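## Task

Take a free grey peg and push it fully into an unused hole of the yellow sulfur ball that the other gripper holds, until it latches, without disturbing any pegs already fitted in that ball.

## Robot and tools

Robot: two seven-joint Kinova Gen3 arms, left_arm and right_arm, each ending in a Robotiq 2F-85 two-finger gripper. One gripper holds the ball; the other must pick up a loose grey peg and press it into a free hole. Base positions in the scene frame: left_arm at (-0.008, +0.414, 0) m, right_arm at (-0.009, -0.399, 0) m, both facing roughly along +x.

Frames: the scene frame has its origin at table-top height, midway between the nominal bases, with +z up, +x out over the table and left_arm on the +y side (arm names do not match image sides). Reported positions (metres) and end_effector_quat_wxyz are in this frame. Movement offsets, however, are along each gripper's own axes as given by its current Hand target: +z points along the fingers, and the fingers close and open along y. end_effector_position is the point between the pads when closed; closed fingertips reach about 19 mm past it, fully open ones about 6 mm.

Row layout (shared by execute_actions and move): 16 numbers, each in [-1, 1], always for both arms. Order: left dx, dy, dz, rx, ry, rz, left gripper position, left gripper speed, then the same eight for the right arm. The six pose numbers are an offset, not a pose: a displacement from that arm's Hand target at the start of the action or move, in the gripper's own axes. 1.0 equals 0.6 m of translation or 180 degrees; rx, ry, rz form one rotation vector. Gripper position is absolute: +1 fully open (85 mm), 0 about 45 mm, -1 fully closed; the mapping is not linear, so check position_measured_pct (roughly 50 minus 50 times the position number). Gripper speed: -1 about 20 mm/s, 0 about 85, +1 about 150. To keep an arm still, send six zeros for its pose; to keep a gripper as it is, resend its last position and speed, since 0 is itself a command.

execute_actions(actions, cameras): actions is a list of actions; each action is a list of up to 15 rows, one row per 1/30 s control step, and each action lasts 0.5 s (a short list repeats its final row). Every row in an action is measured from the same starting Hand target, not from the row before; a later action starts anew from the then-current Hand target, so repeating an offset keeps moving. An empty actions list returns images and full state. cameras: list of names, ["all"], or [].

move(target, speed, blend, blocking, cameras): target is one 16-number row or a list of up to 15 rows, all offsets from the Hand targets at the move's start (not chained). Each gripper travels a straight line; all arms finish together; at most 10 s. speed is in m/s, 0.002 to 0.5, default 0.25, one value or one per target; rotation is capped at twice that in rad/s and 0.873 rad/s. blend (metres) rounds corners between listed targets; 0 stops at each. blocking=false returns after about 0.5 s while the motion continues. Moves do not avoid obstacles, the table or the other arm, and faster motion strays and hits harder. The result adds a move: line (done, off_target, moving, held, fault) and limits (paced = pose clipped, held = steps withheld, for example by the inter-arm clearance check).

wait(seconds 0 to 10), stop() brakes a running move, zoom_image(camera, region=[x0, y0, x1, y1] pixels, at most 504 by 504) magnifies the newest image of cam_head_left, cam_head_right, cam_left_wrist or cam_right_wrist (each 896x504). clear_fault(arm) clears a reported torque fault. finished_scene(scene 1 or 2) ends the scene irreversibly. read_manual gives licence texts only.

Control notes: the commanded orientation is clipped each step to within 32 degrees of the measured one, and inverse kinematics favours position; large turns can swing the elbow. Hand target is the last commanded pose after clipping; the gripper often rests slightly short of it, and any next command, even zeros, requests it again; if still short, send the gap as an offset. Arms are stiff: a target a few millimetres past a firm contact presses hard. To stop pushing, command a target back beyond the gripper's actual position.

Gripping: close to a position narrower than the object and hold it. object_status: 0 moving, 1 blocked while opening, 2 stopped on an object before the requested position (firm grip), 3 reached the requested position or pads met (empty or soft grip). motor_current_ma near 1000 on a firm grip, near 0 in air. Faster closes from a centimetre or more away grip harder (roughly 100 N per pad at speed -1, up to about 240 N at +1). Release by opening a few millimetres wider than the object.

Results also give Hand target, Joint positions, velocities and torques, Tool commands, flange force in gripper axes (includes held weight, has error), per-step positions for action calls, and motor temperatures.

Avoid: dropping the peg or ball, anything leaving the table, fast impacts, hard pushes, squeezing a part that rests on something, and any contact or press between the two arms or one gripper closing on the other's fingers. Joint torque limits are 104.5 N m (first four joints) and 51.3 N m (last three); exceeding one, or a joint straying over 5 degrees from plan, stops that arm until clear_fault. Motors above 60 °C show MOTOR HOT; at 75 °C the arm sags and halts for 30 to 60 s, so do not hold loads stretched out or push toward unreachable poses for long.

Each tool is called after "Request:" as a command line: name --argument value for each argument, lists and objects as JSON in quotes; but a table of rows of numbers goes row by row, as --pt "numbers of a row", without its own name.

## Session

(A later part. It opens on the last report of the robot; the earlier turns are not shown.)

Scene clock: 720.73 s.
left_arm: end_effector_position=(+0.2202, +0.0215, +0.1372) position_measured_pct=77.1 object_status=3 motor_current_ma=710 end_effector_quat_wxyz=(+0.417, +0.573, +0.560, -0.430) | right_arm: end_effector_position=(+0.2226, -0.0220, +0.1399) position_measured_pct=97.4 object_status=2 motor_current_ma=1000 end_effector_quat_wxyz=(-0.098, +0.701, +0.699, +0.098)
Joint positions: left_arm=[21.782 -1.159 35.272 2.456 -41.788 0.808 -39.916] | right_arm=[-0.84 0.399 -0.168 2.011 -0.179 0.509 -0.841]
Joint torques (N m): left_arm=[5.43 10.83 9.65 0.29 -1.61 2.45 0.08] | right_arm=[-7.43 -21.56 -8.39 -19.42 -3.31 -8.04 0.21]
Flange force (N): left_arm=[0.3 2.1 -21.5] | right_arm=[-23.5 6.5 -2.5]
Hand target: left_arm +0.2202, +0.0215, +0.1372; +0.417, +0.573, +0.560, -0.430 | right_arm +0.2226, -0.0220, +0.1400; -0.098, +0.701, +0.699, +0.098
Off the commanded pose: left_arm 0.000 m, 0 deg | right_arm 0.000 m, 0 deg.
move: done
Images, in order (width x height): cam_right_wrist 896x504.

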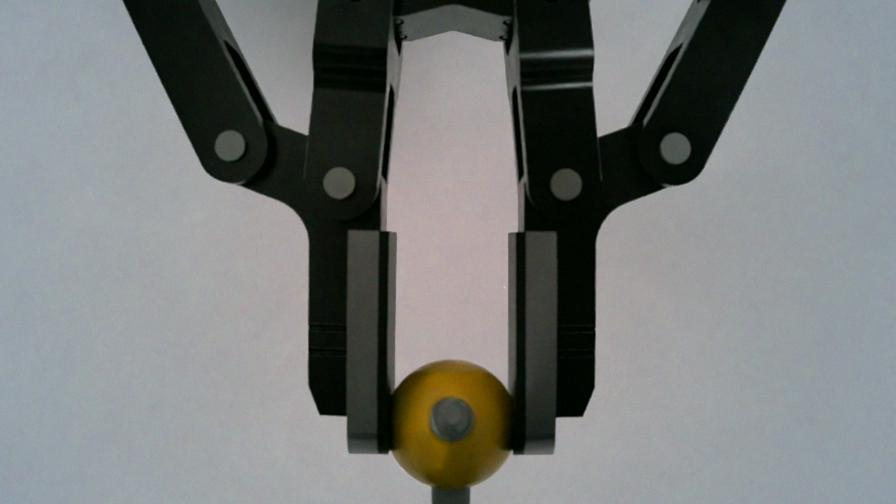

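Request:
move --target '[0,0,0,0,0,0,-0.662745,1,0.0017,0,0,0,0,0,-1,-1]' --speed 0.01

Request:
move --target '[0,0,0,0,0,0,-0.662745,1,0.0013,0,0,0,0,0,-1,-1]' --speed 0.01 --cameras '["all"]'

Request:
zoom_image --camera "cam_right_wrist" --region '[390, 394, 500, 504]'

Request:
zoom_image --camera "cam_head_right" --region '[398, 338, 426, 362]'

Request:
zoom_image --camera "cam_head_left" --region '[408, 338, 436, 362]'

Scene clock: 734.30 s.
left_arm: end_effector_position=(+0.2202, +0.0215, +0.1372) position_measured_pct=77.1 object_status=3 motor_current_ma=710 end_effector_quat_wxyz=(+0.417, +0.573, +0.560, -0.430) | right_arm: end_effector_position=(+0.2226, -0.0211, +0.1402) position_measured_pct=97.4 object_status=2 motor_current_ma=1000 end_effector_quat_wxyz=(-0.098, +0.701, +0.699, +0.098)
Joint positions: left_arm=[21.782 -1.159 35.272 2.456 -41.788 0.808 -39.916] | right_arm=[-0.842 0.4 -0.168 2.008 -0.178 0.511 -0.843]
Joint torques (N m): left_arm=[7.69 10.19 10.97 -1.46 -1.62 2.74 0.12] | right_arm=[-9.92 -23.92 -11.1 -24.55 -4.49 -10.5 0.2]
Flange force (N): left_arm=[0.8 1.2 -32.2] | right_arm=[-33.8 7.1 -2.7]
Hand target: left_arm +0.2202, +0.0215, +0.1372; +0.417, +0.573, +0.560, -0.430 | right_arm +0.2226, -0.0210, +0.1402; -0.098, +0.701, +0.699, +0.098
Off the commanded pose: left_arm 0.000 m, 0 deg | right_arm 0.000 m, 0 deg.
move: done

Scene clock: 735.00 s.
left_arm: end_effector_position=(+0.2202, +0.0215, +0.1372) position_measured_pct=77.1 object_status=3 motor_current_ma=710 end_effector_quat_wxyz=(+0.417, +0.573, +0.560, -0.430) | right_arm: end_effector_position=(+0.2226, -0.0203, +0.1404) position_measured_pct=97.4 object_status=2 motor_current_ma=1000 end_effector_quat_wxyz=(-0.098, +0.701, +0.699, +0.098)
Joint positions: left_arm=[21.782 -1.159 35.272 2.456 -41.788 0.808 -39.916] | right_arm=[-0.843 0.401 -0.167 2.006 -0.178 0.512 -0.845]
Joint torques (N m): left_arm=[9.29 9.82 11.87 -2.84 -1.48 2.99 0.09] | right_arm=[-11.89 -25.65 -13.1 -28.36 -5.42 -12.31 0.21]
Flange force (N): left_arm=[1.2 1.2 -40.4] | right_arm=[-41.7 7.7 -2.9]
Hand target: left_arm +0.2202, +0.0215, +0.1372; +0.417, +0.573, +0.560, -0.430 | right_arm +0.2226, -0.0203, +0.1404; -0.098, +0.701, +0.699, +0.098
Off the commanded pose: left_arm 0.000 m, 0 deg | right_arm 0.000 m, 0 deg.
move: done

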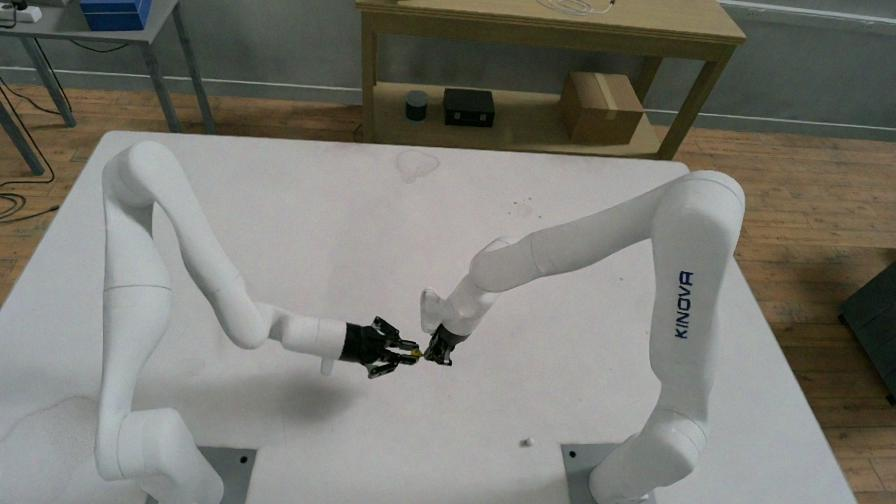

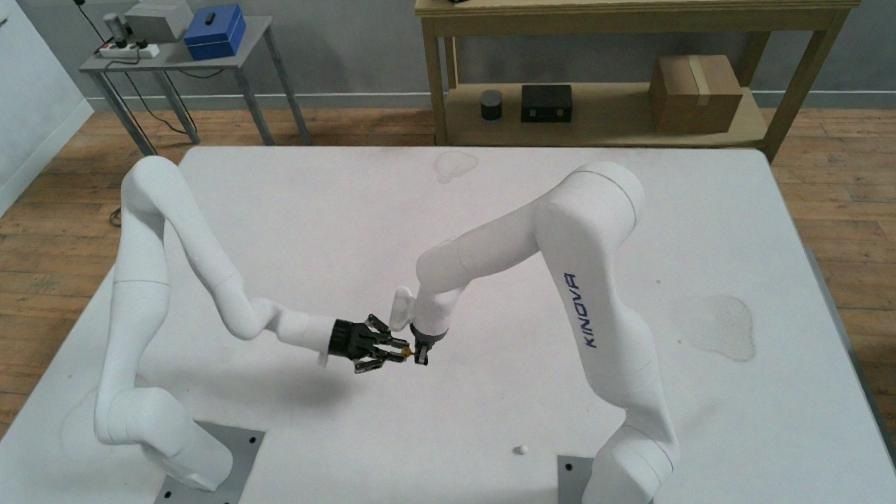

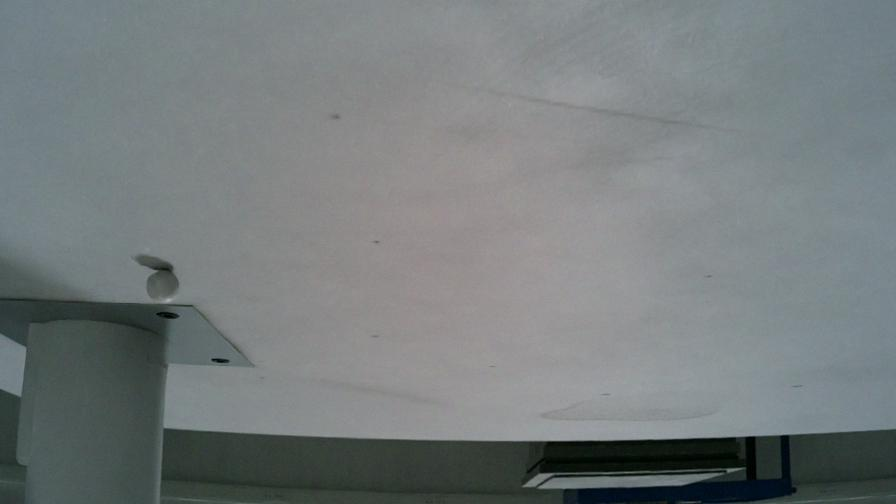

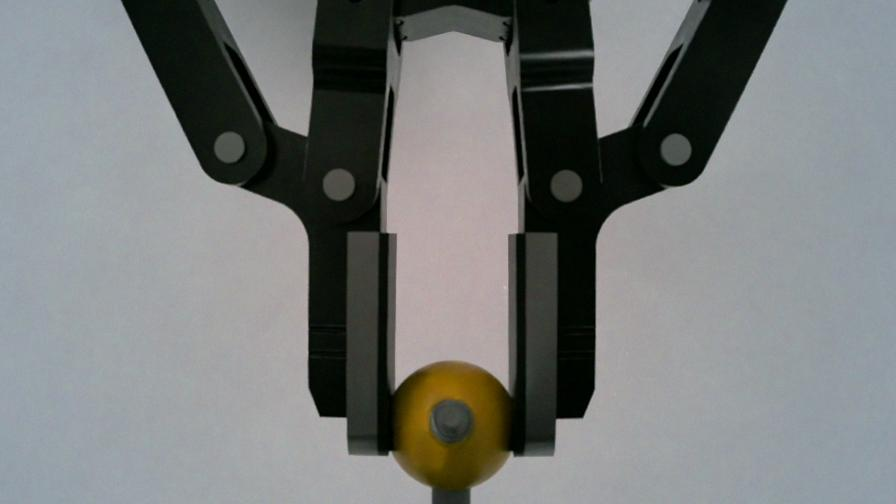

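Scaled by 4.582 from the camera's 896x504 image, which has a finer 1280x720 frame.

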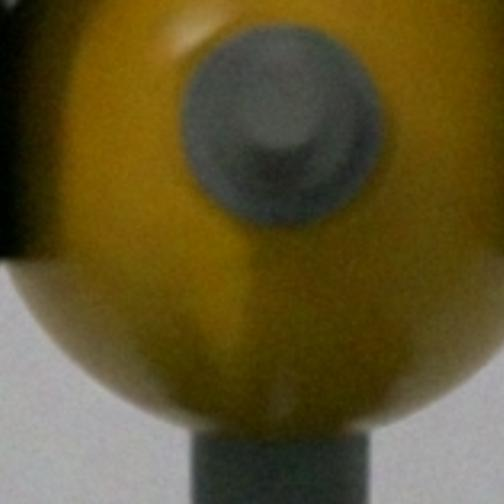

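Scaled by 18.000 from the camera's 896x504 image, which has a finer 1280x720 frame.

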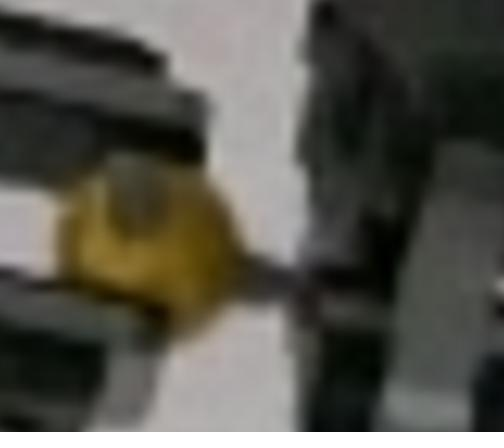

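Scaled by 18.000 from the camera's 896x504 image, which has a finer 1280x720 frame.

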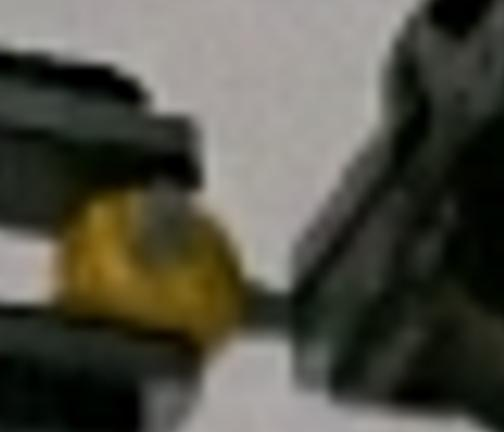

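Request:
move --target '[0,0,0,0,0,0,-0.662745,1,-0.0072,0,0,0,0,0,-1,-1]' --speed 0.01 --cameras '["cam_right_wrist"]'

Request:
zoom_image --camera "cam_right_wrist" --region '[390, 394, 500, 504]'

Scene clock: 744.30 s.
left_arm: end_effector_position=(+0.2202, +0.0215, +0.1373) position_measured_pct=77.1 object_status=3 motor_current_ma=710 end_effector_quat_wxyz=(+0.417, +0.573, +0.559, -0.430) | right_arm: end_effector_position=(+0.2226, -0.0243, +0.1394) position_measured_pct=97.4 object_status=2 motor_current_ma=1000 end_effector_quat_wxyz=(-0.098, +0.701, +0.699, +0.099)
Joint positions: left_arm=[21.782 -1.159 35.272 2.456 -41.788 0.808 -39.916] | right_arm=[-0.834 0.397 -0.171 2.018 -0.181 0.505 -0.835]
Joint torques (N m): left_arm=[0.32 11.92 5.97 4.39 -1.58 1.35 0.12] | right_arm=[-1.53 -16.8 -2.17 -7.94 -0.63 -2.6 0.2]
Flange force (N): left_arm=[-2.5 3.1 3.2] | right_arm=[0.4 5.3 -0.7]
Hand target: left_arm +0.2202, +0.0215, +0.1372; +0.417, +0.573, +0.560, -0.430 | right_arm +0.2226, -0.0244, +0.1393; -0.098, +0.701, +0.699, +0.098
Off the commanded pose: left_arm 0.000 m, 0 deg | right_arm 0.000 m, 0 deg.
move: done
Images, in order (width x height): cam_right_wrist 896x504.

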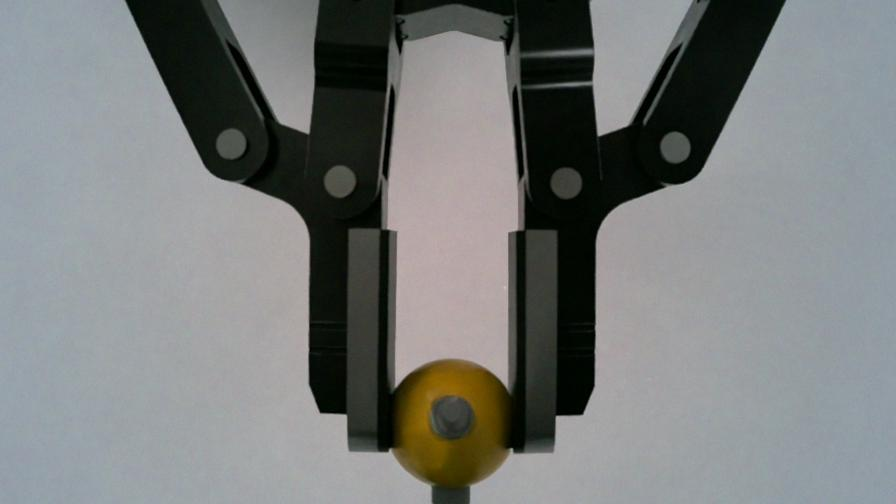

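Scaled by 4.582 from the camera's 896x504 image, which has a finer 1280x720 frame.

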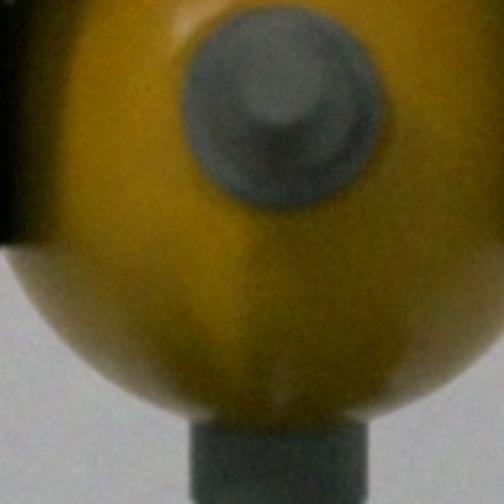

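Request:
move --target '[0,0,0,0,0,0,-0.662745,1,-0.0025,0,0,0,0,0,-1,-1]' --speed 0.01 --cameras '["cam_right_wrist"]'

Request:
zoom_image --camera "cam_right_wrist" --region '[390, 394, 500, 504]'

Scene clock: 750.53 s.
left_arm: end_effector_position=(+0.2202, +0.0215, +0.1372) position_measured_pct=77.1 object_status=3 motor_current_ma=710 end_effector_quat_wxyz=(+0.417, +0.573, +0.560, -0.430) | right_arm: end_effector_position=(+0.2226, -0.0259, +0.1388) position_measured_pct=97.4 object_status=2 motor_current_ma=1000 end_effector_quat_wxyz=(-0.098, +0.701, +0.699, +0.098)
Joint positions: left_arm=[21.782 -1.159 35.272 2.456 -41.788 0.808 -39.916] | right_arm=[-0.831 0.396 -0.172 2.022 -0.183 0.503 -0.831]
Joint torques (N m): left_arm=[-2.18 12.74 5.05 5.39 -1.53 1.51 0.1] | right_arm=[0.29 -14.22 -0.13 -2.72 0.35 -0.05 0.15]
Flange force (N): left_arm=[-2.1 2.4 13.2] | right_arm=[9.7 6.0 -1.1]
Hand target: left_arm +0.2202, +0.0215, +0.1372; +0.417, +0.573, +0.560, -0.430 | right_arm +0.2226, -0.0259, +0.1388; -0.098, +0.701, +0.699, +0.098
Off the commanded pose: left_arm 0.000 m, 0 deg | right_arm 0.000 m, 0 deg.
move: done
Images, in order (width x height): cam_right_wrist 896x504.

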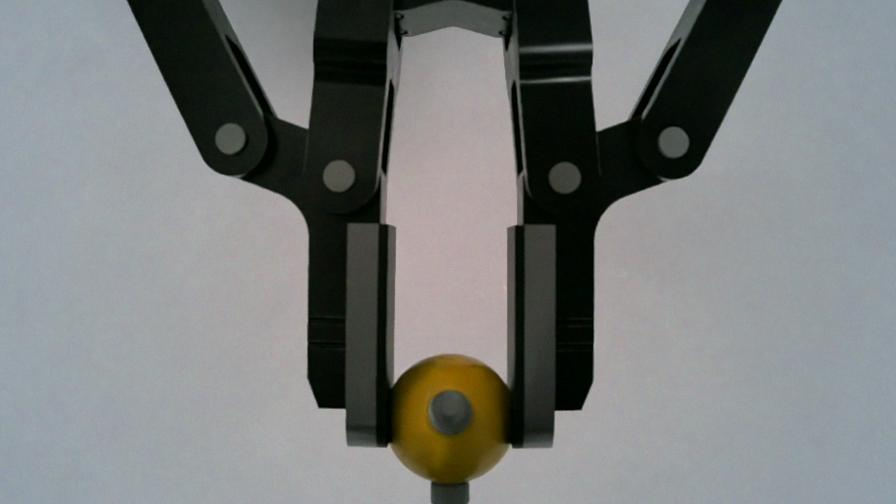

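Scaled by 4.582 from the camera's 896x504 image, which has a finer 1280x720 frame.

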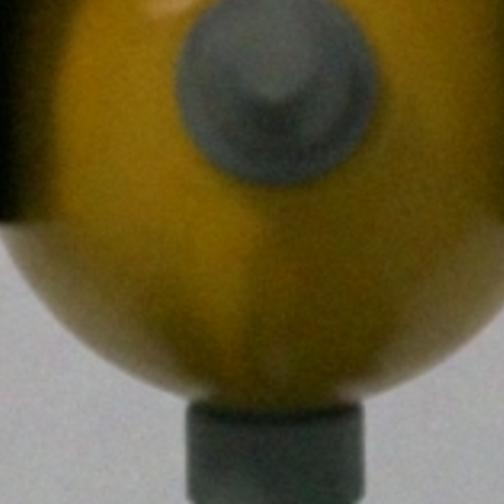

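Request:
move --target '[0,0,0,0,0,0,-0.662745,1,-0.0015,0,0,0,0,0,-1,-1]' --speed 0.01 --cameras '["cam_right_wrist"]'

Request:
zoom_image --camera "cam_right_wrist" --region '[390, 394, 500, 504]'

Scene clock: 786.93 s.
left_arm: end_effector_position=(+0.2202, +0.0215, +0.1372) position_measured_pct=77.1 object_status=3 motor_current_ma=710 end_effector_quat_wxyz=(+0.417, +0.573, +0.560, -0.430) | right_arm: end_effector_position=(+0.2226, -0.0267, +0.1386) position_measured_pct=97.4 object_status=2 motor_current_ma=1000 end_effector_quat_wxyz=(-0.098, +0.701, +0.699, +0.098)
Joint positions: left_arm=[21.782 -1.159 35.272 2.456 -41.788 0.808 -39.916] | right_arm=[-0.829 0.395 -0.172 2.024 -0.184 0.501 -0.829]
Joint torques (N m): left_arm=[-1.26 12.57 5.78 4.26 -1.45 1.86 0.11] | right_arm=[-1.2 -15.15 -1.64 -5.02 -0.27 -1.1 0.17]
Flange force (N): left_arm=[-1.5 1.7 7.8] | right_arm=[4.4 6.8 -1.4]
Hand target: left_arm +0.2202, +0.0215, +0.1372; +0.417, +0.573, +0.560, -0.430 | right_arm +0.2226, -0.0267, +0.1386; -0.098, +0.701, +0.699, +0.098
Off the commanded pose: left_arm 0.000 m, 0 deg | right_arm 0.000 m, 0 deg.
move: done
Images, in order (width x height): cam_right_wrist 896x504.

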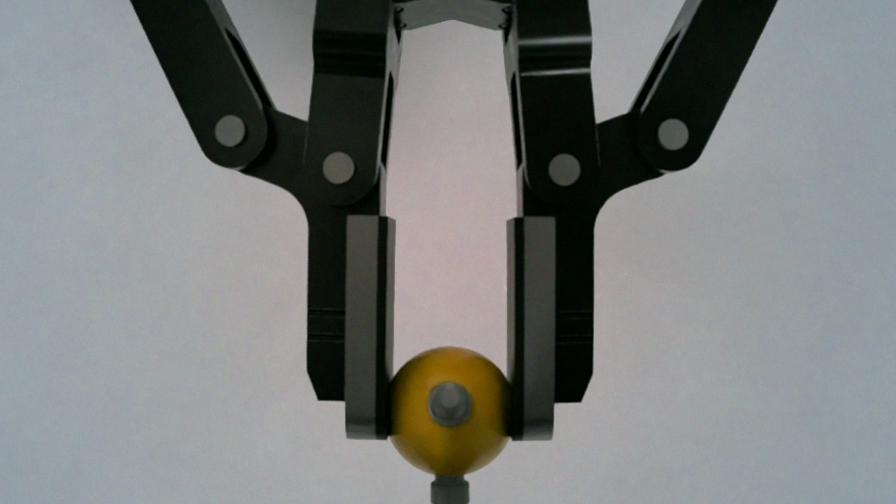

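Scaled by 4.582 from the camera's 896x504 image, which has a finer 1280x720 frame.

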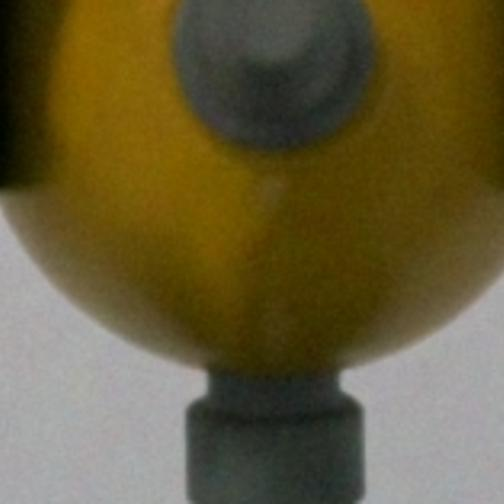

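Request:
move --target '[0,0,0,0,0,0,-0.662745,1,0.0112,0,0,0,0,0,-1,-1]' --speed 0.012

Request:
move --target '[0,0,0,0,0,0,-0.662745,1,0.0017,0,0,0,0,0,-1,-1]' --speed 0.01 --cameras '["cam_right_wrist"]'

Request:
zoom_image --camera "cam_right_wrist" --region '[390, 394, 500, 504]'

Scene clock: 803.13 s.
left_arm: end_effector_position=(+0.2202, +0.0216, +0.1372) position_measured_pct=77.1 object_status=3 motor_current_ma=710 end_effector_quat_wxyz=(+0.417, +0.573, +0.560, -0.430) | right_arm: end_effector_position=(+0.2226, -0.0205, +0.1403) position_measured_pct=97.4 object_status=2 motor_current_ma=1000 end_effector_quat_wxyz=(-0.098, +0.701, +0.699, +0.098)
Joint positions: left_arm=[21.782 -1.159 35.272 2.456 -41.788 0.808 -39.916] | right_arm=[-0.843 0.401 -0.167 2.006 -0.178 0.512 -0.845]
Joint torques (N m): left_arm=[8.7 9.94 11.49 -2.52 -1.5 2.92 0.09] | right_arm=[-11.29 -25.16 -12.62 -27.12 -5.11 -11.65 0.23]
Flange force (N): left_arm=[0.9 0.9 -37.8] | right_arm=[-39.1 7.5 -2.5]
Hand target: left_arm +0.2202, +0.0215, +0.1372; +0.417, +0.573, +0.560, -0.430 | right_arm +0.2226, -0.0203, +0.1405; -0.098, +0.701, +0.699, +0.098
Off the commanded pose: left_arm 0.000 m, 0 deg | right_arm 0.000 m, 0 deg.
move: done

Scene clock: 803.83 s.
left_arm: end_effector_position=(+0.2202, +0.0216, +0.1372) position_measured_pct=77.1 object_status=3 motor_current_ma=710 end_effector_quat_wxyz=(+0.417, +0.573, +0.560, -0.430) | right_arm: end_effector_position=(+0.2226, -0.0194, +0.1407) position_measured_pct=97.4 object_status=2 motor_current_ma=1000 end_effector_quat_wxyz=(-0.098, +0.701, +0.699, +0.098)
Joint positions: left_arm=[21.782 -1.159 35.272 2.456 -41.788 0.808 -39.916] | right_arm=[-0.846 0.401 -0.166 2.004 -0.177 0.514 -0.847]
Joint torques (N m): left_arm=[11.22 9.29 12.89 -4.61 -1.4 3.22 0.11] | right_arm=[-14.16 -28.03 -15.71 -33.14 -6.55 -14.56 0.22]
Flange force (N): left_arm=[1.5 0.1 -50.1] | right_arm=[-50.9 8.1 -2.5]
Hand target: left_arm +0.2202, +0.0215, +0.1372; +0.417, +0.573, +0.560, -0.430 | right_arm +0.2226, -0.0193, +0.1407; -0.098, +0.701, +0.699, +0.098
Off the commanded pose: left_arm 0.000 m, 0 deg | right_arm 0.000 m, 0 deg.
move: done
Images, in order (width x height): cam_right_wrist 896x504.

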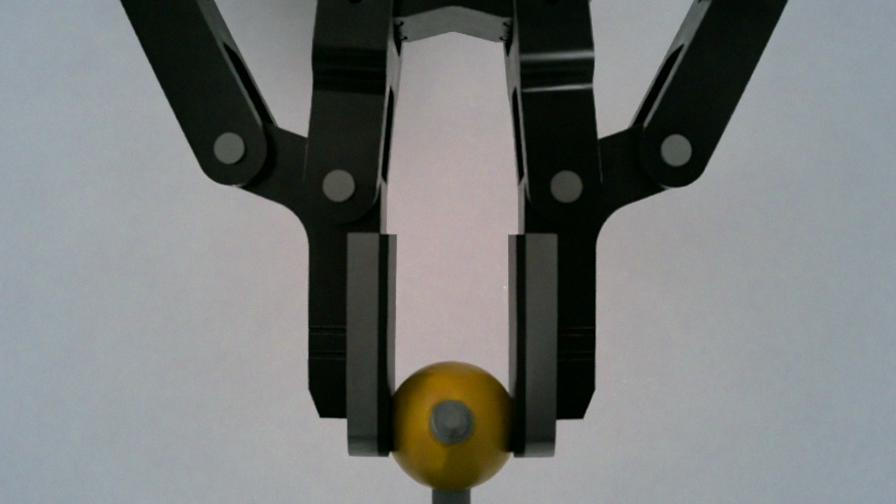

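Scaled by 4.582 from the camera's 896x504 image, which has a finer 1280x720 frame.

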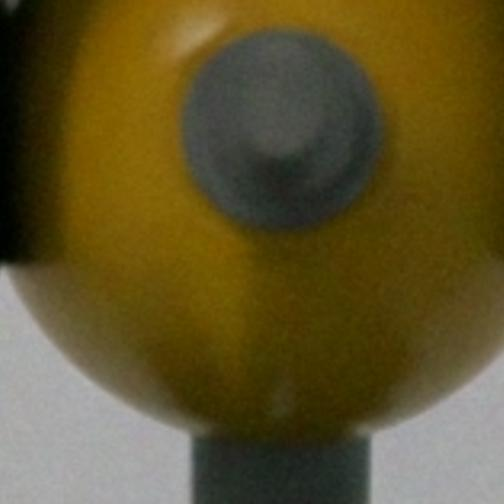

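Request:
move --target '[0,0,0,0,0,0,-0.662745,1,0.0017,0,0,0,0,0,-1,-1]' --speed 0.01

Request:
move --target '[0,0,0,0,0,0,-0.662745,1,0.0017,0,0,0,0,0,-1,-1]' --speed 0.01 --cameras '["all"]'

Request:
zoom_image --camera "cam_right_wrist" --region '[390, 394, 500, 504]'

Request:
zoom_image --camera "cam_head_left" --region '[408, 338, 436, 362]'

Request:
zoom_image --camera "cam_head_right" --region '[398, 338, 426, 362]'

Scene clock: 814.70 s.
left_arm: end_effector_position=(+0.2202, +0.0215, +0.1372) position_measured_pct=77.1 object_status=3 motor_current_ma=710 end_effector_quat_wxyz=(+0.417, +0.573, +0.560, -0.430) | right_arm: end_effector_position=(+0.2227, -0.0183, +0.1410) position_measured_pct=97.4 object_status=2 motor_current_ma=1000 end_effector_quat_wxyz=(-0.098, +0.701, +0.699, +0.098)
Joint positions: left_arm=[21.782 -1.159 35.272 2.456 -41.788 0.808 -39.916] | right_arm=[-0.848 0.402 -0.166 2.001 -0.176 0.516 -0.849]
Joint torques (N m): left_arm=[13.27 8.74 14.11 -6.26 -1.27 3.58 0.1] | right_arm=[-16.5 -30.19 -18.19 -37.95 -7.69 -16.84 0.19]
Flange force (N): left_arm=[2.0 0.1 -60.4] | right_arm=[-60.7 8.6 -2.8]
Hand target: left_arm +0.2202, +0.0215, +0.1372; +0.417, +0.573, +0.560, -0.430 | right_arm +0.2227, -0.0183, +0.1410; -0.098, +0.701, +0.699, +0.098
Off the commanded pose: left_arm 0.000 m, 0 deg | right_arm 0.000 m, 0 deg.
move: done

Scene clock: 815.40 s.
left_arm: end_effector_position=(+0.2202, +0.0215, +0.1372) position_measured_pct=77.1 object_status=3 motor_current_ma=710 end_effector_quat_wxyz=(+0.417, +0.573, +0.560, -0.430) | right_arm: end_effector_position=(+0.2227, -0.0174, +0.1413) position_measured_pct=97.4 object_status=2 motor_current_ma=1000 end_effector_quat_wxyz=(-0.098, +0.701, +0.699, +0.098)
Joint positions: left_arm=[21.782 -1.159 35.272 2.456 -41.788 0.808 -39.916] | right_arm=[-0.85 0.403 -0.165 1.998 -0.175 0.517 -0.852]
Joint torques (N m): left_arm=[15.03 8.2 15.08 -7.82 -1.18 3.76 0.07] | right_arm=[-18.64 -32.24 -20.45 -42.17 -8.69 -18.91 0.23]
Flange force (N): left_arm=[2.1 -0.6 -69.3] | right_arm=[-69.1 9.3 -2.8]
Hand target: left_arm +0.2202, +0.0215, +0.1372; +0.417, +0.573, +0.560, -0.430 | right_arm +0.2227, -0.0173, +0.1413; -0.098, +0.701, +0.699, +0.098
Off the commanded pose: left_arm 0.000 m, 0 deg | right_arm 0.000 m, 0 deg.
move: done

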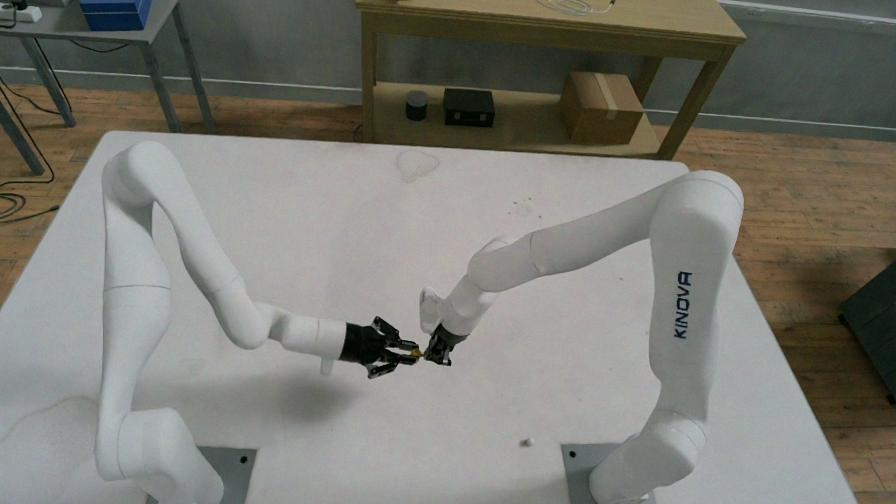

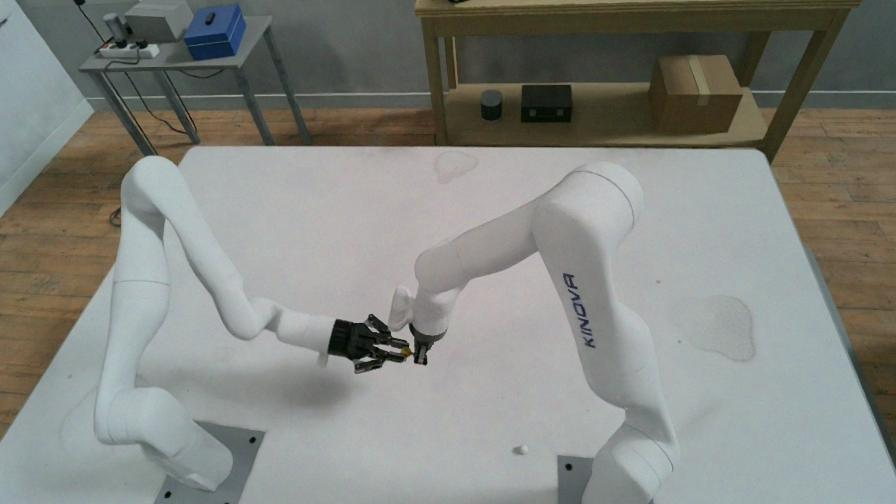

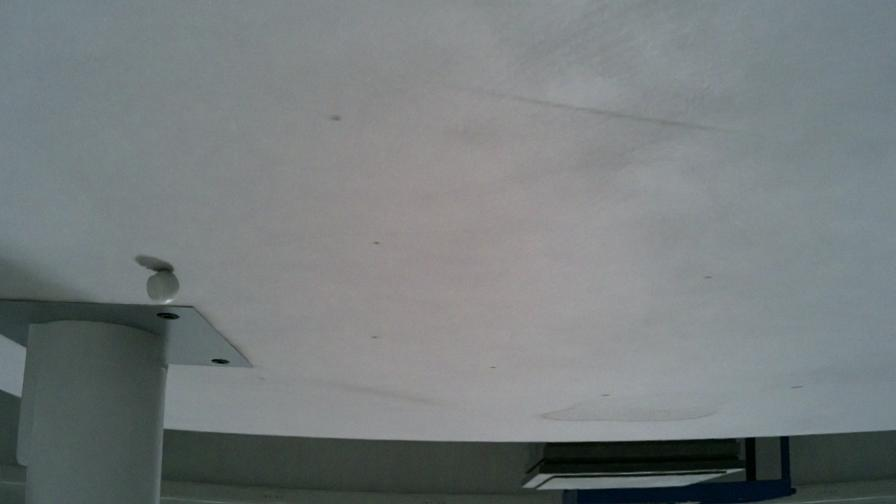

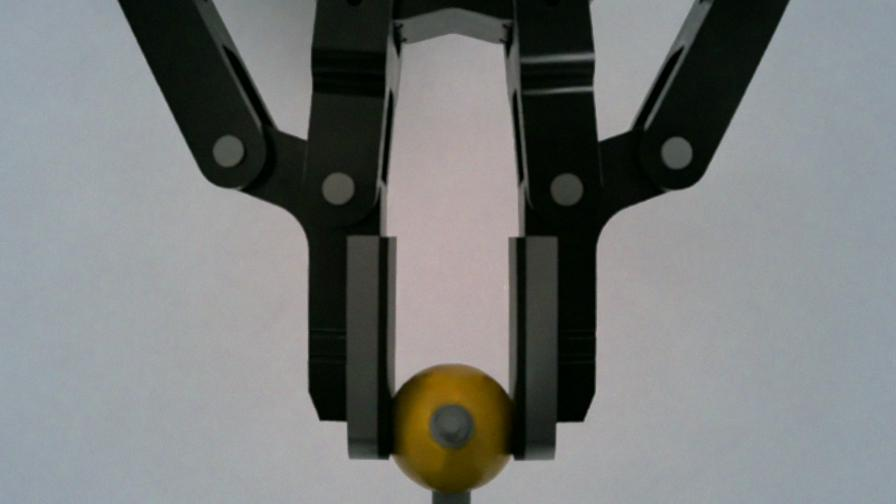

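Scaled by 4.582 from the camera's 896x504 image, which has a finer 1280x720 frame.

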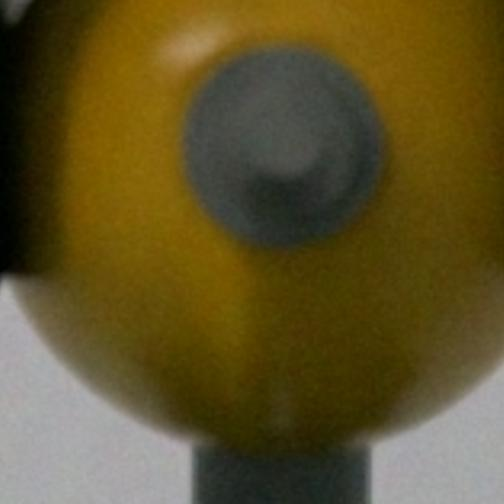

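Scaled by 18.000 from the camera's 896x504 image, which has a finer 1280x720 frame.

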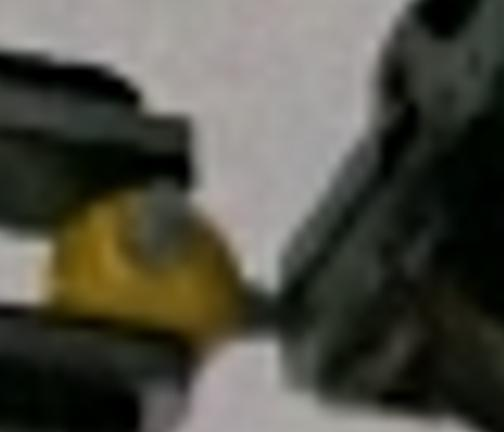

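Scaled by 18.000 from the camera's 896x504 image, which has a finer 1280x720 frame.

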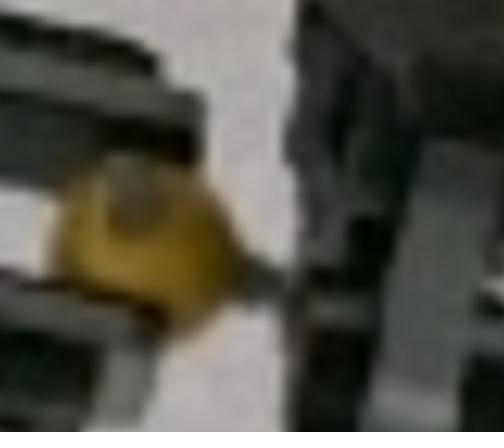

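Request:
move --target '[0,0,0,0,0,0,-0.662745,1,-0.0105,0,0,0,0,0,-1,-1]' --speed 0.012 --cameras '["cam_right_wrist"]'

Request:
zoom_image --camera "cam_right_wrist" --region '[390, 394, 500, 504]'

Scene clock: 827.47 s.
left_arm: end_effector_position=(+0.2202, +0.0214, +0.1373) position_measured_pct=77.1 object_status=3 motor_current_ma=710 end_effector_quat_wxyz=(+0.417, +0.573, +0.559, -0.430) | right_arm: end_effector_position=(+0.2226, -0.0232, +0.1397) position_measured_pct=97.4 object_status=2 motor_current_ma=1000 end_effector_quat_wxyz=(-0.098, +0.701, +0.699, +0.099)
Joint positions: left_arm=[21.782 -1.159 35.272 2.456 -41.788 0.808 -39.916] | right_arm=[-0.836 0.398 -0.17 2.015 -0.18 0.507 -0.837]
Joint torques (N m): left_arm=[2.12 11.47 7.09 2.85 -1.48 1.62 0.09] | right_arm=[-3.49 -18.85 -4.36 -12.23 -1.55 -4.55 0.14]
Flange force (N): left_arm=[-1.8 2.7 -5.9] | right_arm=[-8.2 5.6 -0.4]
Hand target: left_arm +0.2202, +0.0215, +0.1372; +0.417, +0.573, +0.560, -0.430 | right_arm +0.2226, -0.0234, +0.1396; -0.098, +0.701, +0.699, +0.098
Off the commanded pose: left_arm 0.000 m, 0 deg | right_arm 0.000 m, 0 deg.
move: done
Images, in order (width x height): cam_right_wrist 896x504.

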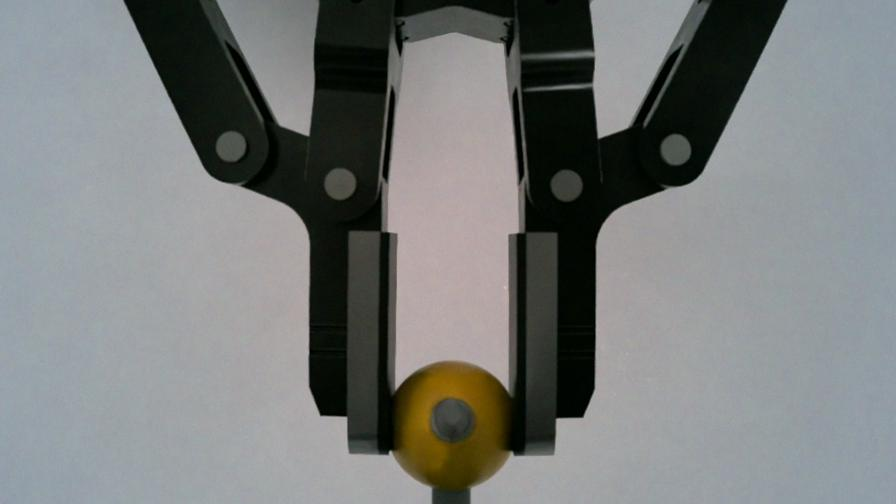

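Scaled by 4.582 from the camera's 896x504 image, which has a finer 1280x720 frame.

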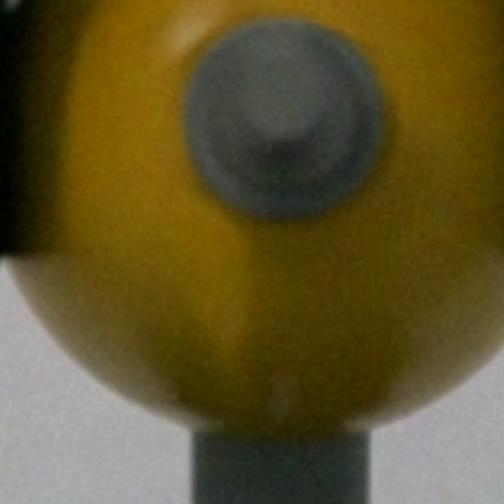

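Request:
move --target '[0,0,0,0,0,0,-0.662745,1,-0.0018,0,0,0,0,0,-1,-1]' --speed 0.012

Request:
move --target '[0,0,0,0,0,0,-0.662745,1,0,0,0,0,0,0,-0.5,-0.7]' --speed 0.02 --cameras '["cam_right_wrist"]'

Request:
zoom_image --camera "cam_right_wrist" --region '[390, 394, 500, 504]'

Scene clock: 836.17 s.
left_arm: end_effector_position=(+0.2202, +0.0215, +0.1372) position_measured_pct=77.1 object_status=3 motor_current_ma=710 end_effector_quat_wxyz=(+0.417, +0.573, +0.560, -0.430) | right_arm: end_effector_position=(+0.2226, -0.0244, +0.1393) position_measured_pct=97.4 object_status=2 motor_current_ma=1000 end_effector_quat_wxyz=(-0.098, +0.701, +0.699, +0.098)
Joint positions: left_arm=[21.782 -1.159 35.272 2.456 -41.788 0.808 -39.916] | right_arm=[-0.834 0.397 -0.171 2.018 -0.181 0.505 -0.835]
Joint torques (N m): left_arm=[-0.81 12.14 5.29 5.1 -1.54 1.22 0.13] | right_arm=[-0.48 -15.77 -0.93 -5.49 -0.08 -1.29 0.14]
Flange force (N): left_arm=[-3.0 3.2 8.1] | right_arm=[4.8 5.4 -0.1]
Hand target: left_arm +0.2202, +0.0215, +0.1372; +0.417, +0.573, +0.560, -0.430 | right_arm +0.2226, -0.0244, +0.1393; -0.098, +0.701, +0.699, +0.098
Off the commanded pose: left_arm 0.000 m, 0 deg | right_arm 0.000 m, 0 deg.
move: done

Scene clock: 836.93 s.
left_arm: end_effector_position=(+0.2202, +0.0215, +0.1372) position_measured_pct=77.1 object_status=3 motor_current_ma=710 end_effector_quat_wxyz=(+0.417, +0.573, +0.560, -0.430) | right_arm: end_effector_position=(+0.2227, -0.0244, +0.1393) position_measured_pct=74.9 object_status=0 motor_current_ma=0 end_effector_quat_wxyz=(-0.098, +0.701, +0.699, +0.098)
Joint positions: left_arm=[21.782 -1.159 35.272 2.456 -41.788 0.808 -39.916] | right_arm=[-0.834 0.397 -0.171 2.018 -0.181 0.505 -0.835]
Joint torques (N m): left_arm=[-1.42 12.59 5.67 4.07 -1.4 2.01 0.09] | right_arm=[-1.31 -15.17 -1.83 -4.99 -0.32 -1 0.15]
Flange force (N): left_arm=[-1.8 1.6 7.8] | right_arm=[4.4 7.0 -1.4]
Hand target: left_arm +0.2202, +0.0215, +0.1372; +0.417, +0.573, +0.560, -0.430 | right_arm +0.2226, -0.0244, +0.1393; -0.098, +0.701, +0.699, +0.098
Off the commanded pose: left_arm 0.000 m, 0 deg | right_arm 0.000 m, 0 deg.
move: done
Images, in order (width x height): cam_right_wrist 896x504.

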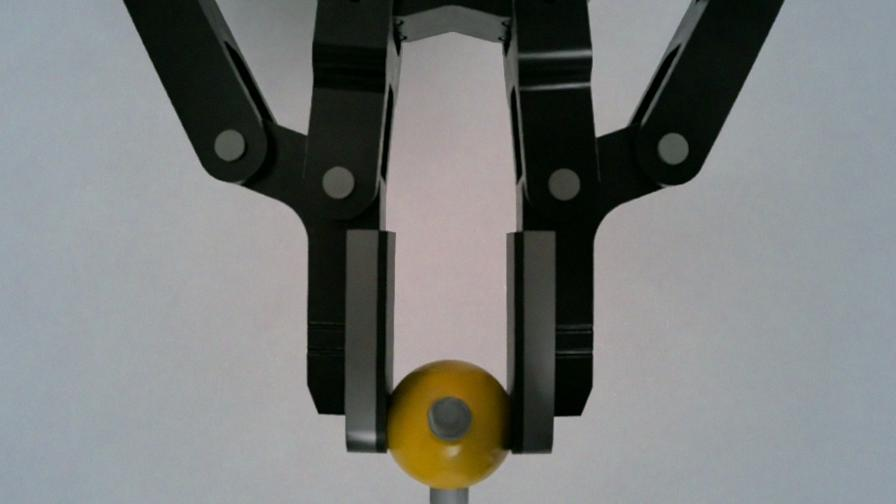

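Scaled by 4.582 from the camera's 896x504 image, which has a finer 1280x720 frame.

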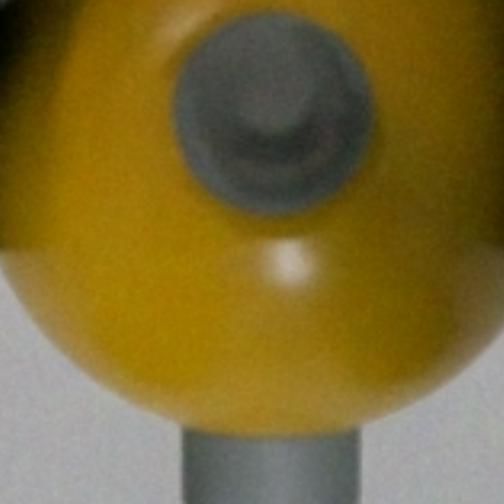

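Request:
move --target '[0,0,0,0,0,0,-0.662745,1,-0.045,0,0,0,0,0,-0.5,-0.7]' --speed 0.03 --cameras '["cam_right_wrist"]'

Request:
zoom_image --camera "cam_right_wrist" --region '[370, 204, 530, 364]'

Scene clock: 846.97 s.
left_arm: end_effector_position=(+0.2202, +0.0215, +0.1372) position_measured_pct=77.1 object_status=3 motor_current_ma=710 end_effector_quat_wxyz=(+0.417, +0.573, +0.560, -0.430) | right_arm: end_effector_position=(+0.2226, -0.0504, +0.1318) position_measured_pct=74.9 object_status=3 motor_current_ma=0 end_effector_quat_wxyz=(-0.098, +0.701, +0.699, +0.098)
Joint positions: left_arm=[21.782 -1.159 35.272 2.456 -41.788 0.808 -39.916] | right_arm=[-0.77 0.379 -0.195 2.088 -0.204 0.462 -0.771]
Joint torques (N m): left_arm=[-1.44 12.58 5.74 4.04 -1.4 2 0.09] | right_arm=[-1.39 -14.37 -1.84 -4.68 -0.33 -1 0.25]
Flange force (N): left_arm=[-1.8 1.4 7.8] | right_arm=[3.7 7.1 -1.7]
Hand target: left_arm +0.2202, +0.0215, +0.1372; +0.417, +0.573, +0.560, -0.430 | right_arm +0.2226, -0.0504, +0.1318; -0.098, +0.701, +0.699, +0.098
Off the commanded pose: left_arm 0.000 m, 0 deg | right_arm 0.000 m, 0 deg.
move: done
Images, in order (width x height): cam_right_wrist 896x504.

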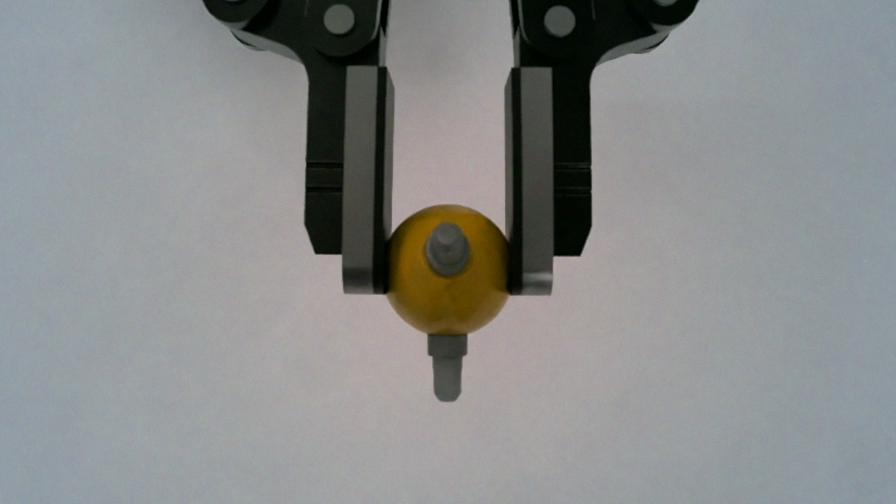

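Scaled by 3.150 from the camera's 896x504 image, which has a finer 1280x720 frame.

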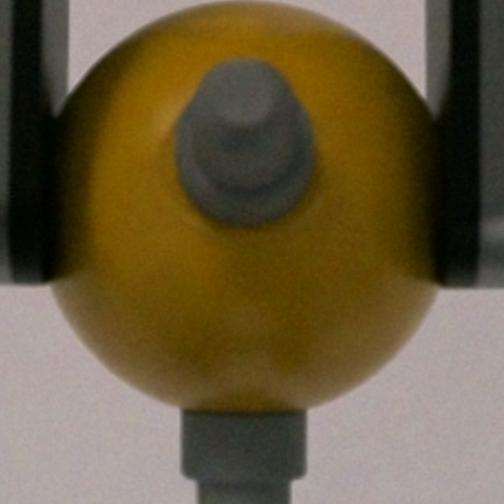

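Request:
move --pt "0 0 0 0 0 0 -0.662745 1 0.045 -0.0005 0 0 0 0 -0.5 -0.7" --pt "0 0 0 0 0 0 -0.662745 1 0.0463 -0.0005 0 0 0 0 -0.5 -0.7" --speed '[0.04,0.01]' --cameras '["cam_right_wrist"]'

Request:
move --target '[0,0,0,0,0,0,-0.662745,1,0,0,0,0,0,0,-1,-1]'

Request:
wait --seconds 1 --cameras '["cam_right_wrist"]'

Request:
zoom_image --camera "cam_right_wrist" --region '[390, 394, 500, 504]'

Scene clock: 868.77 s.
left_arm: end_effector_position=(+0.2202, +0.0215, +0.1372) position_measured_pct=77.1 object_status=3 motor_current_ma=710 end_effector_quat_wxyz=(+0.417, +0.573, +0.560, -0.430) | right_arm: end_effector_position=(+0.2223, -0.0237, +0.1395) position_measured_pct=74.9 object_status=3 motor_current_ma=0 end_effector_quat_wxyz=(-0.098, +0.701, +0.699, +0.098)
Joint positions: left_arm=[21.782 -1.159 35.272 2.456 -41.788 0.808 -39.916] | right_arm=[-0.836 0.398 -0.17 2.016 -0.181 0.506 -0.838]
Joint torques (N m): left_arm=[-1.39 12.64 5.72 4.06 -1.39 2.01 0.1] | right_arm=[-1.32 -15.17 -1.8 -5 -0.33 -1 0.13]
Flange force (N): left_arm=[-1.6 1.6 7.7] | right_arm=[4.2 7.1 -1.4]
Hand target: left_arm +0.2202, +0.0215, +0.1372; +0.417, +0.573, +0.560, -0.430 | right_arm +0.2223, -0.0237, +0.1395; -0.098, +0.701, +0.699, +0.098
Off the commanded pose: left_arm 0.000 m, 0 deg | right_arm 0.000 m, 0 deg.
move: done
Images, in order (width x height): cam_right_wrist 896x504.

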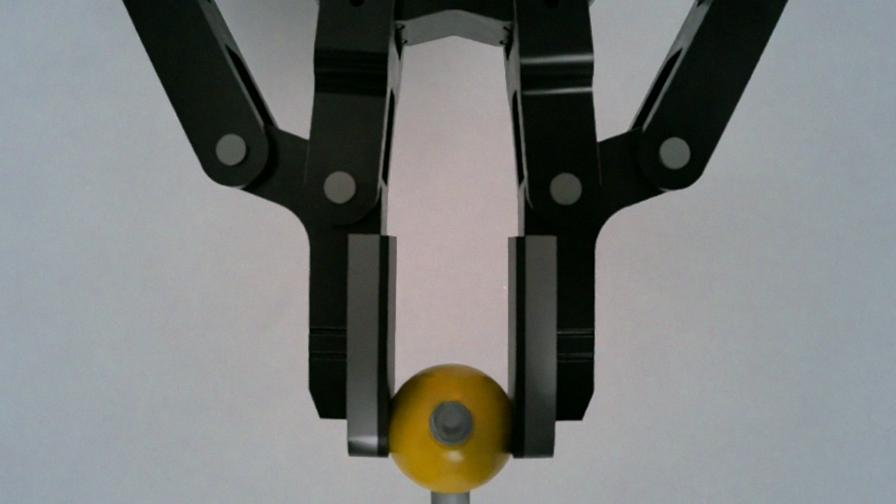

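Scene clock: 870.33 s.
left_arm: end_effector_position=(+0.2202, +0.0215, +0.1372) position_measured_pct=77.1 object_status=3 motor_current_ma=710 end_effector_quat_wxyz=(+0.417, +0.573, +0.560, -0.430) | right_arm: end_effector_position=(+0.2223, -0.0237, +0.1395) position_measured_pct=97.0 object_status=0 motor_current_ma=1000 end_effector_quat_wxyz=(-0.098, +0.701, +0.699, +0.098)
Joint positions: left_arm=[21.782 -1.159 35.272 2.456 -41.788 0.808 -39.916] | right_arm=[-0.836 0.398 -0.17 2.016 -0.181 0.506 -0.838]
Joint torques (N m): left_arm=[-1.33 12.65 6.07 4.13 -1.53 2.13 0.1] | right_arm=[-1.36 -15.01 -1.81 -5.04 -0.32 -1.1 0.16]
Flange force (N): left_arm=[-1.1 1.5 7.9] | right_arm=[4.2 6.9 -2.0]
Hand target: left_arm +0.2202, +0.0215, +0.1372; +0.417, +0.573, +0.560, -0.430 | right_arm +0.2223, -0.0237, +0.1395; -0.098, +0.701, +0.699, +0.098
Off the commanded pose: left_arm 0.000 m, 0 deg | right_arm 0.000 m, 0 deg.
move: done

Scene clock: 871.33 s.
left_arm: end_effector_position=(+0.2202, +0.0215, +0.1372) position_measured_pct=77.1 object_status=3 motor_current_ma=710 end_effector_quat_wxyz=(+0.417, +0.573, +0.560, -0.430) | right_arm: end_effector_position=(+0.2223, -0.0237, +0.1395) position_measured_pct=97.0 object_status=2 motor_current_ma=1000 end_effector_quat_wxyz=(-0.098, +0.701, +0.699, +0.098)
Joint positions: left_arm=[21.782 -1.159 35.272 2.456 -41.788 0.808 -39.916] | right_arm=[-0.836 0.398 -0.17 2.016 -0.181 0.506 -0.838]
Joint torques (N m): left_arm=[-1.22 12.64 6.02 4.12 -1.49 2.14 0.06] | right_arm=[-1.34 -15.01 -1.78 -5.01 -0.35 -1.09 0.18]
Flange force (N): left_arm=[-1.2 2.1 7.3] | right_arm=[4.3 6.9 -2.0]
Hand target: left_arm +0.2202, +0.0215, +0.1372; +0.417, +0.573, +0.560, -0.430 | right_arm +0.2223, -0.0237, +0.1395; -0.098, +0.701, +0.699, +0.098
Tool commands: left_gripper/position=-0.662745 left_gripper/speed=+1.0 right_gripper/position=-1.0 right_gripper/speed=-1.0
Off the commanded pose: left_arm 0.000 m, 0 deg | right_arm 0.000 m, 0 deg.
wait: 1.00 s; at rest by 0.17 s
Images, in order (width x height): cam_right_wrist 896x504.

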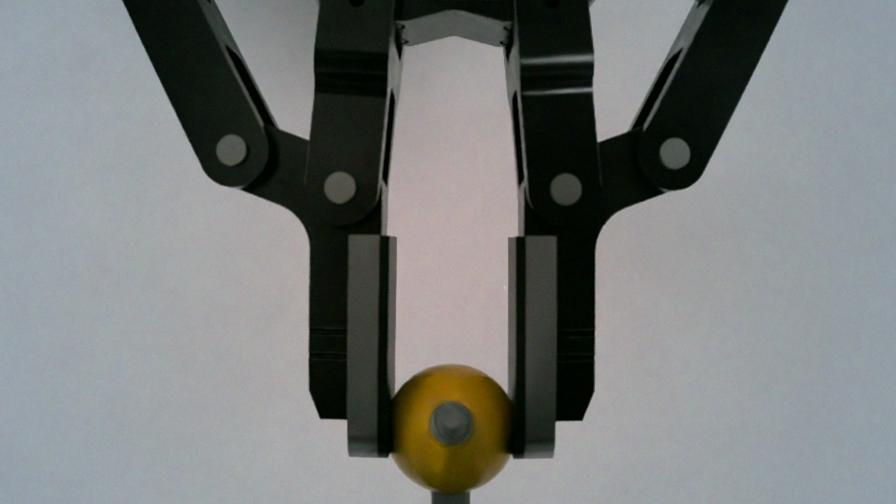

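Scaled by 4.582 from the camera's 896x504 image, which has a finer 1280x720 frame.

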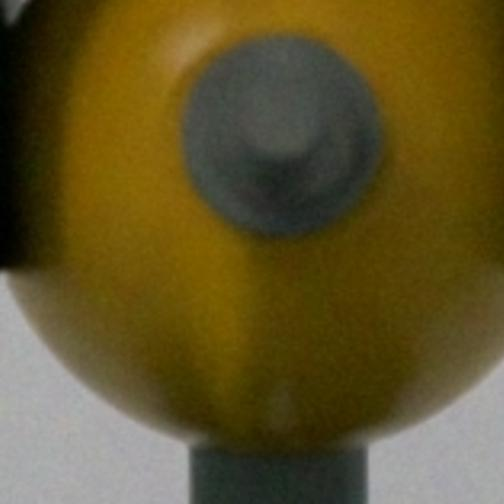

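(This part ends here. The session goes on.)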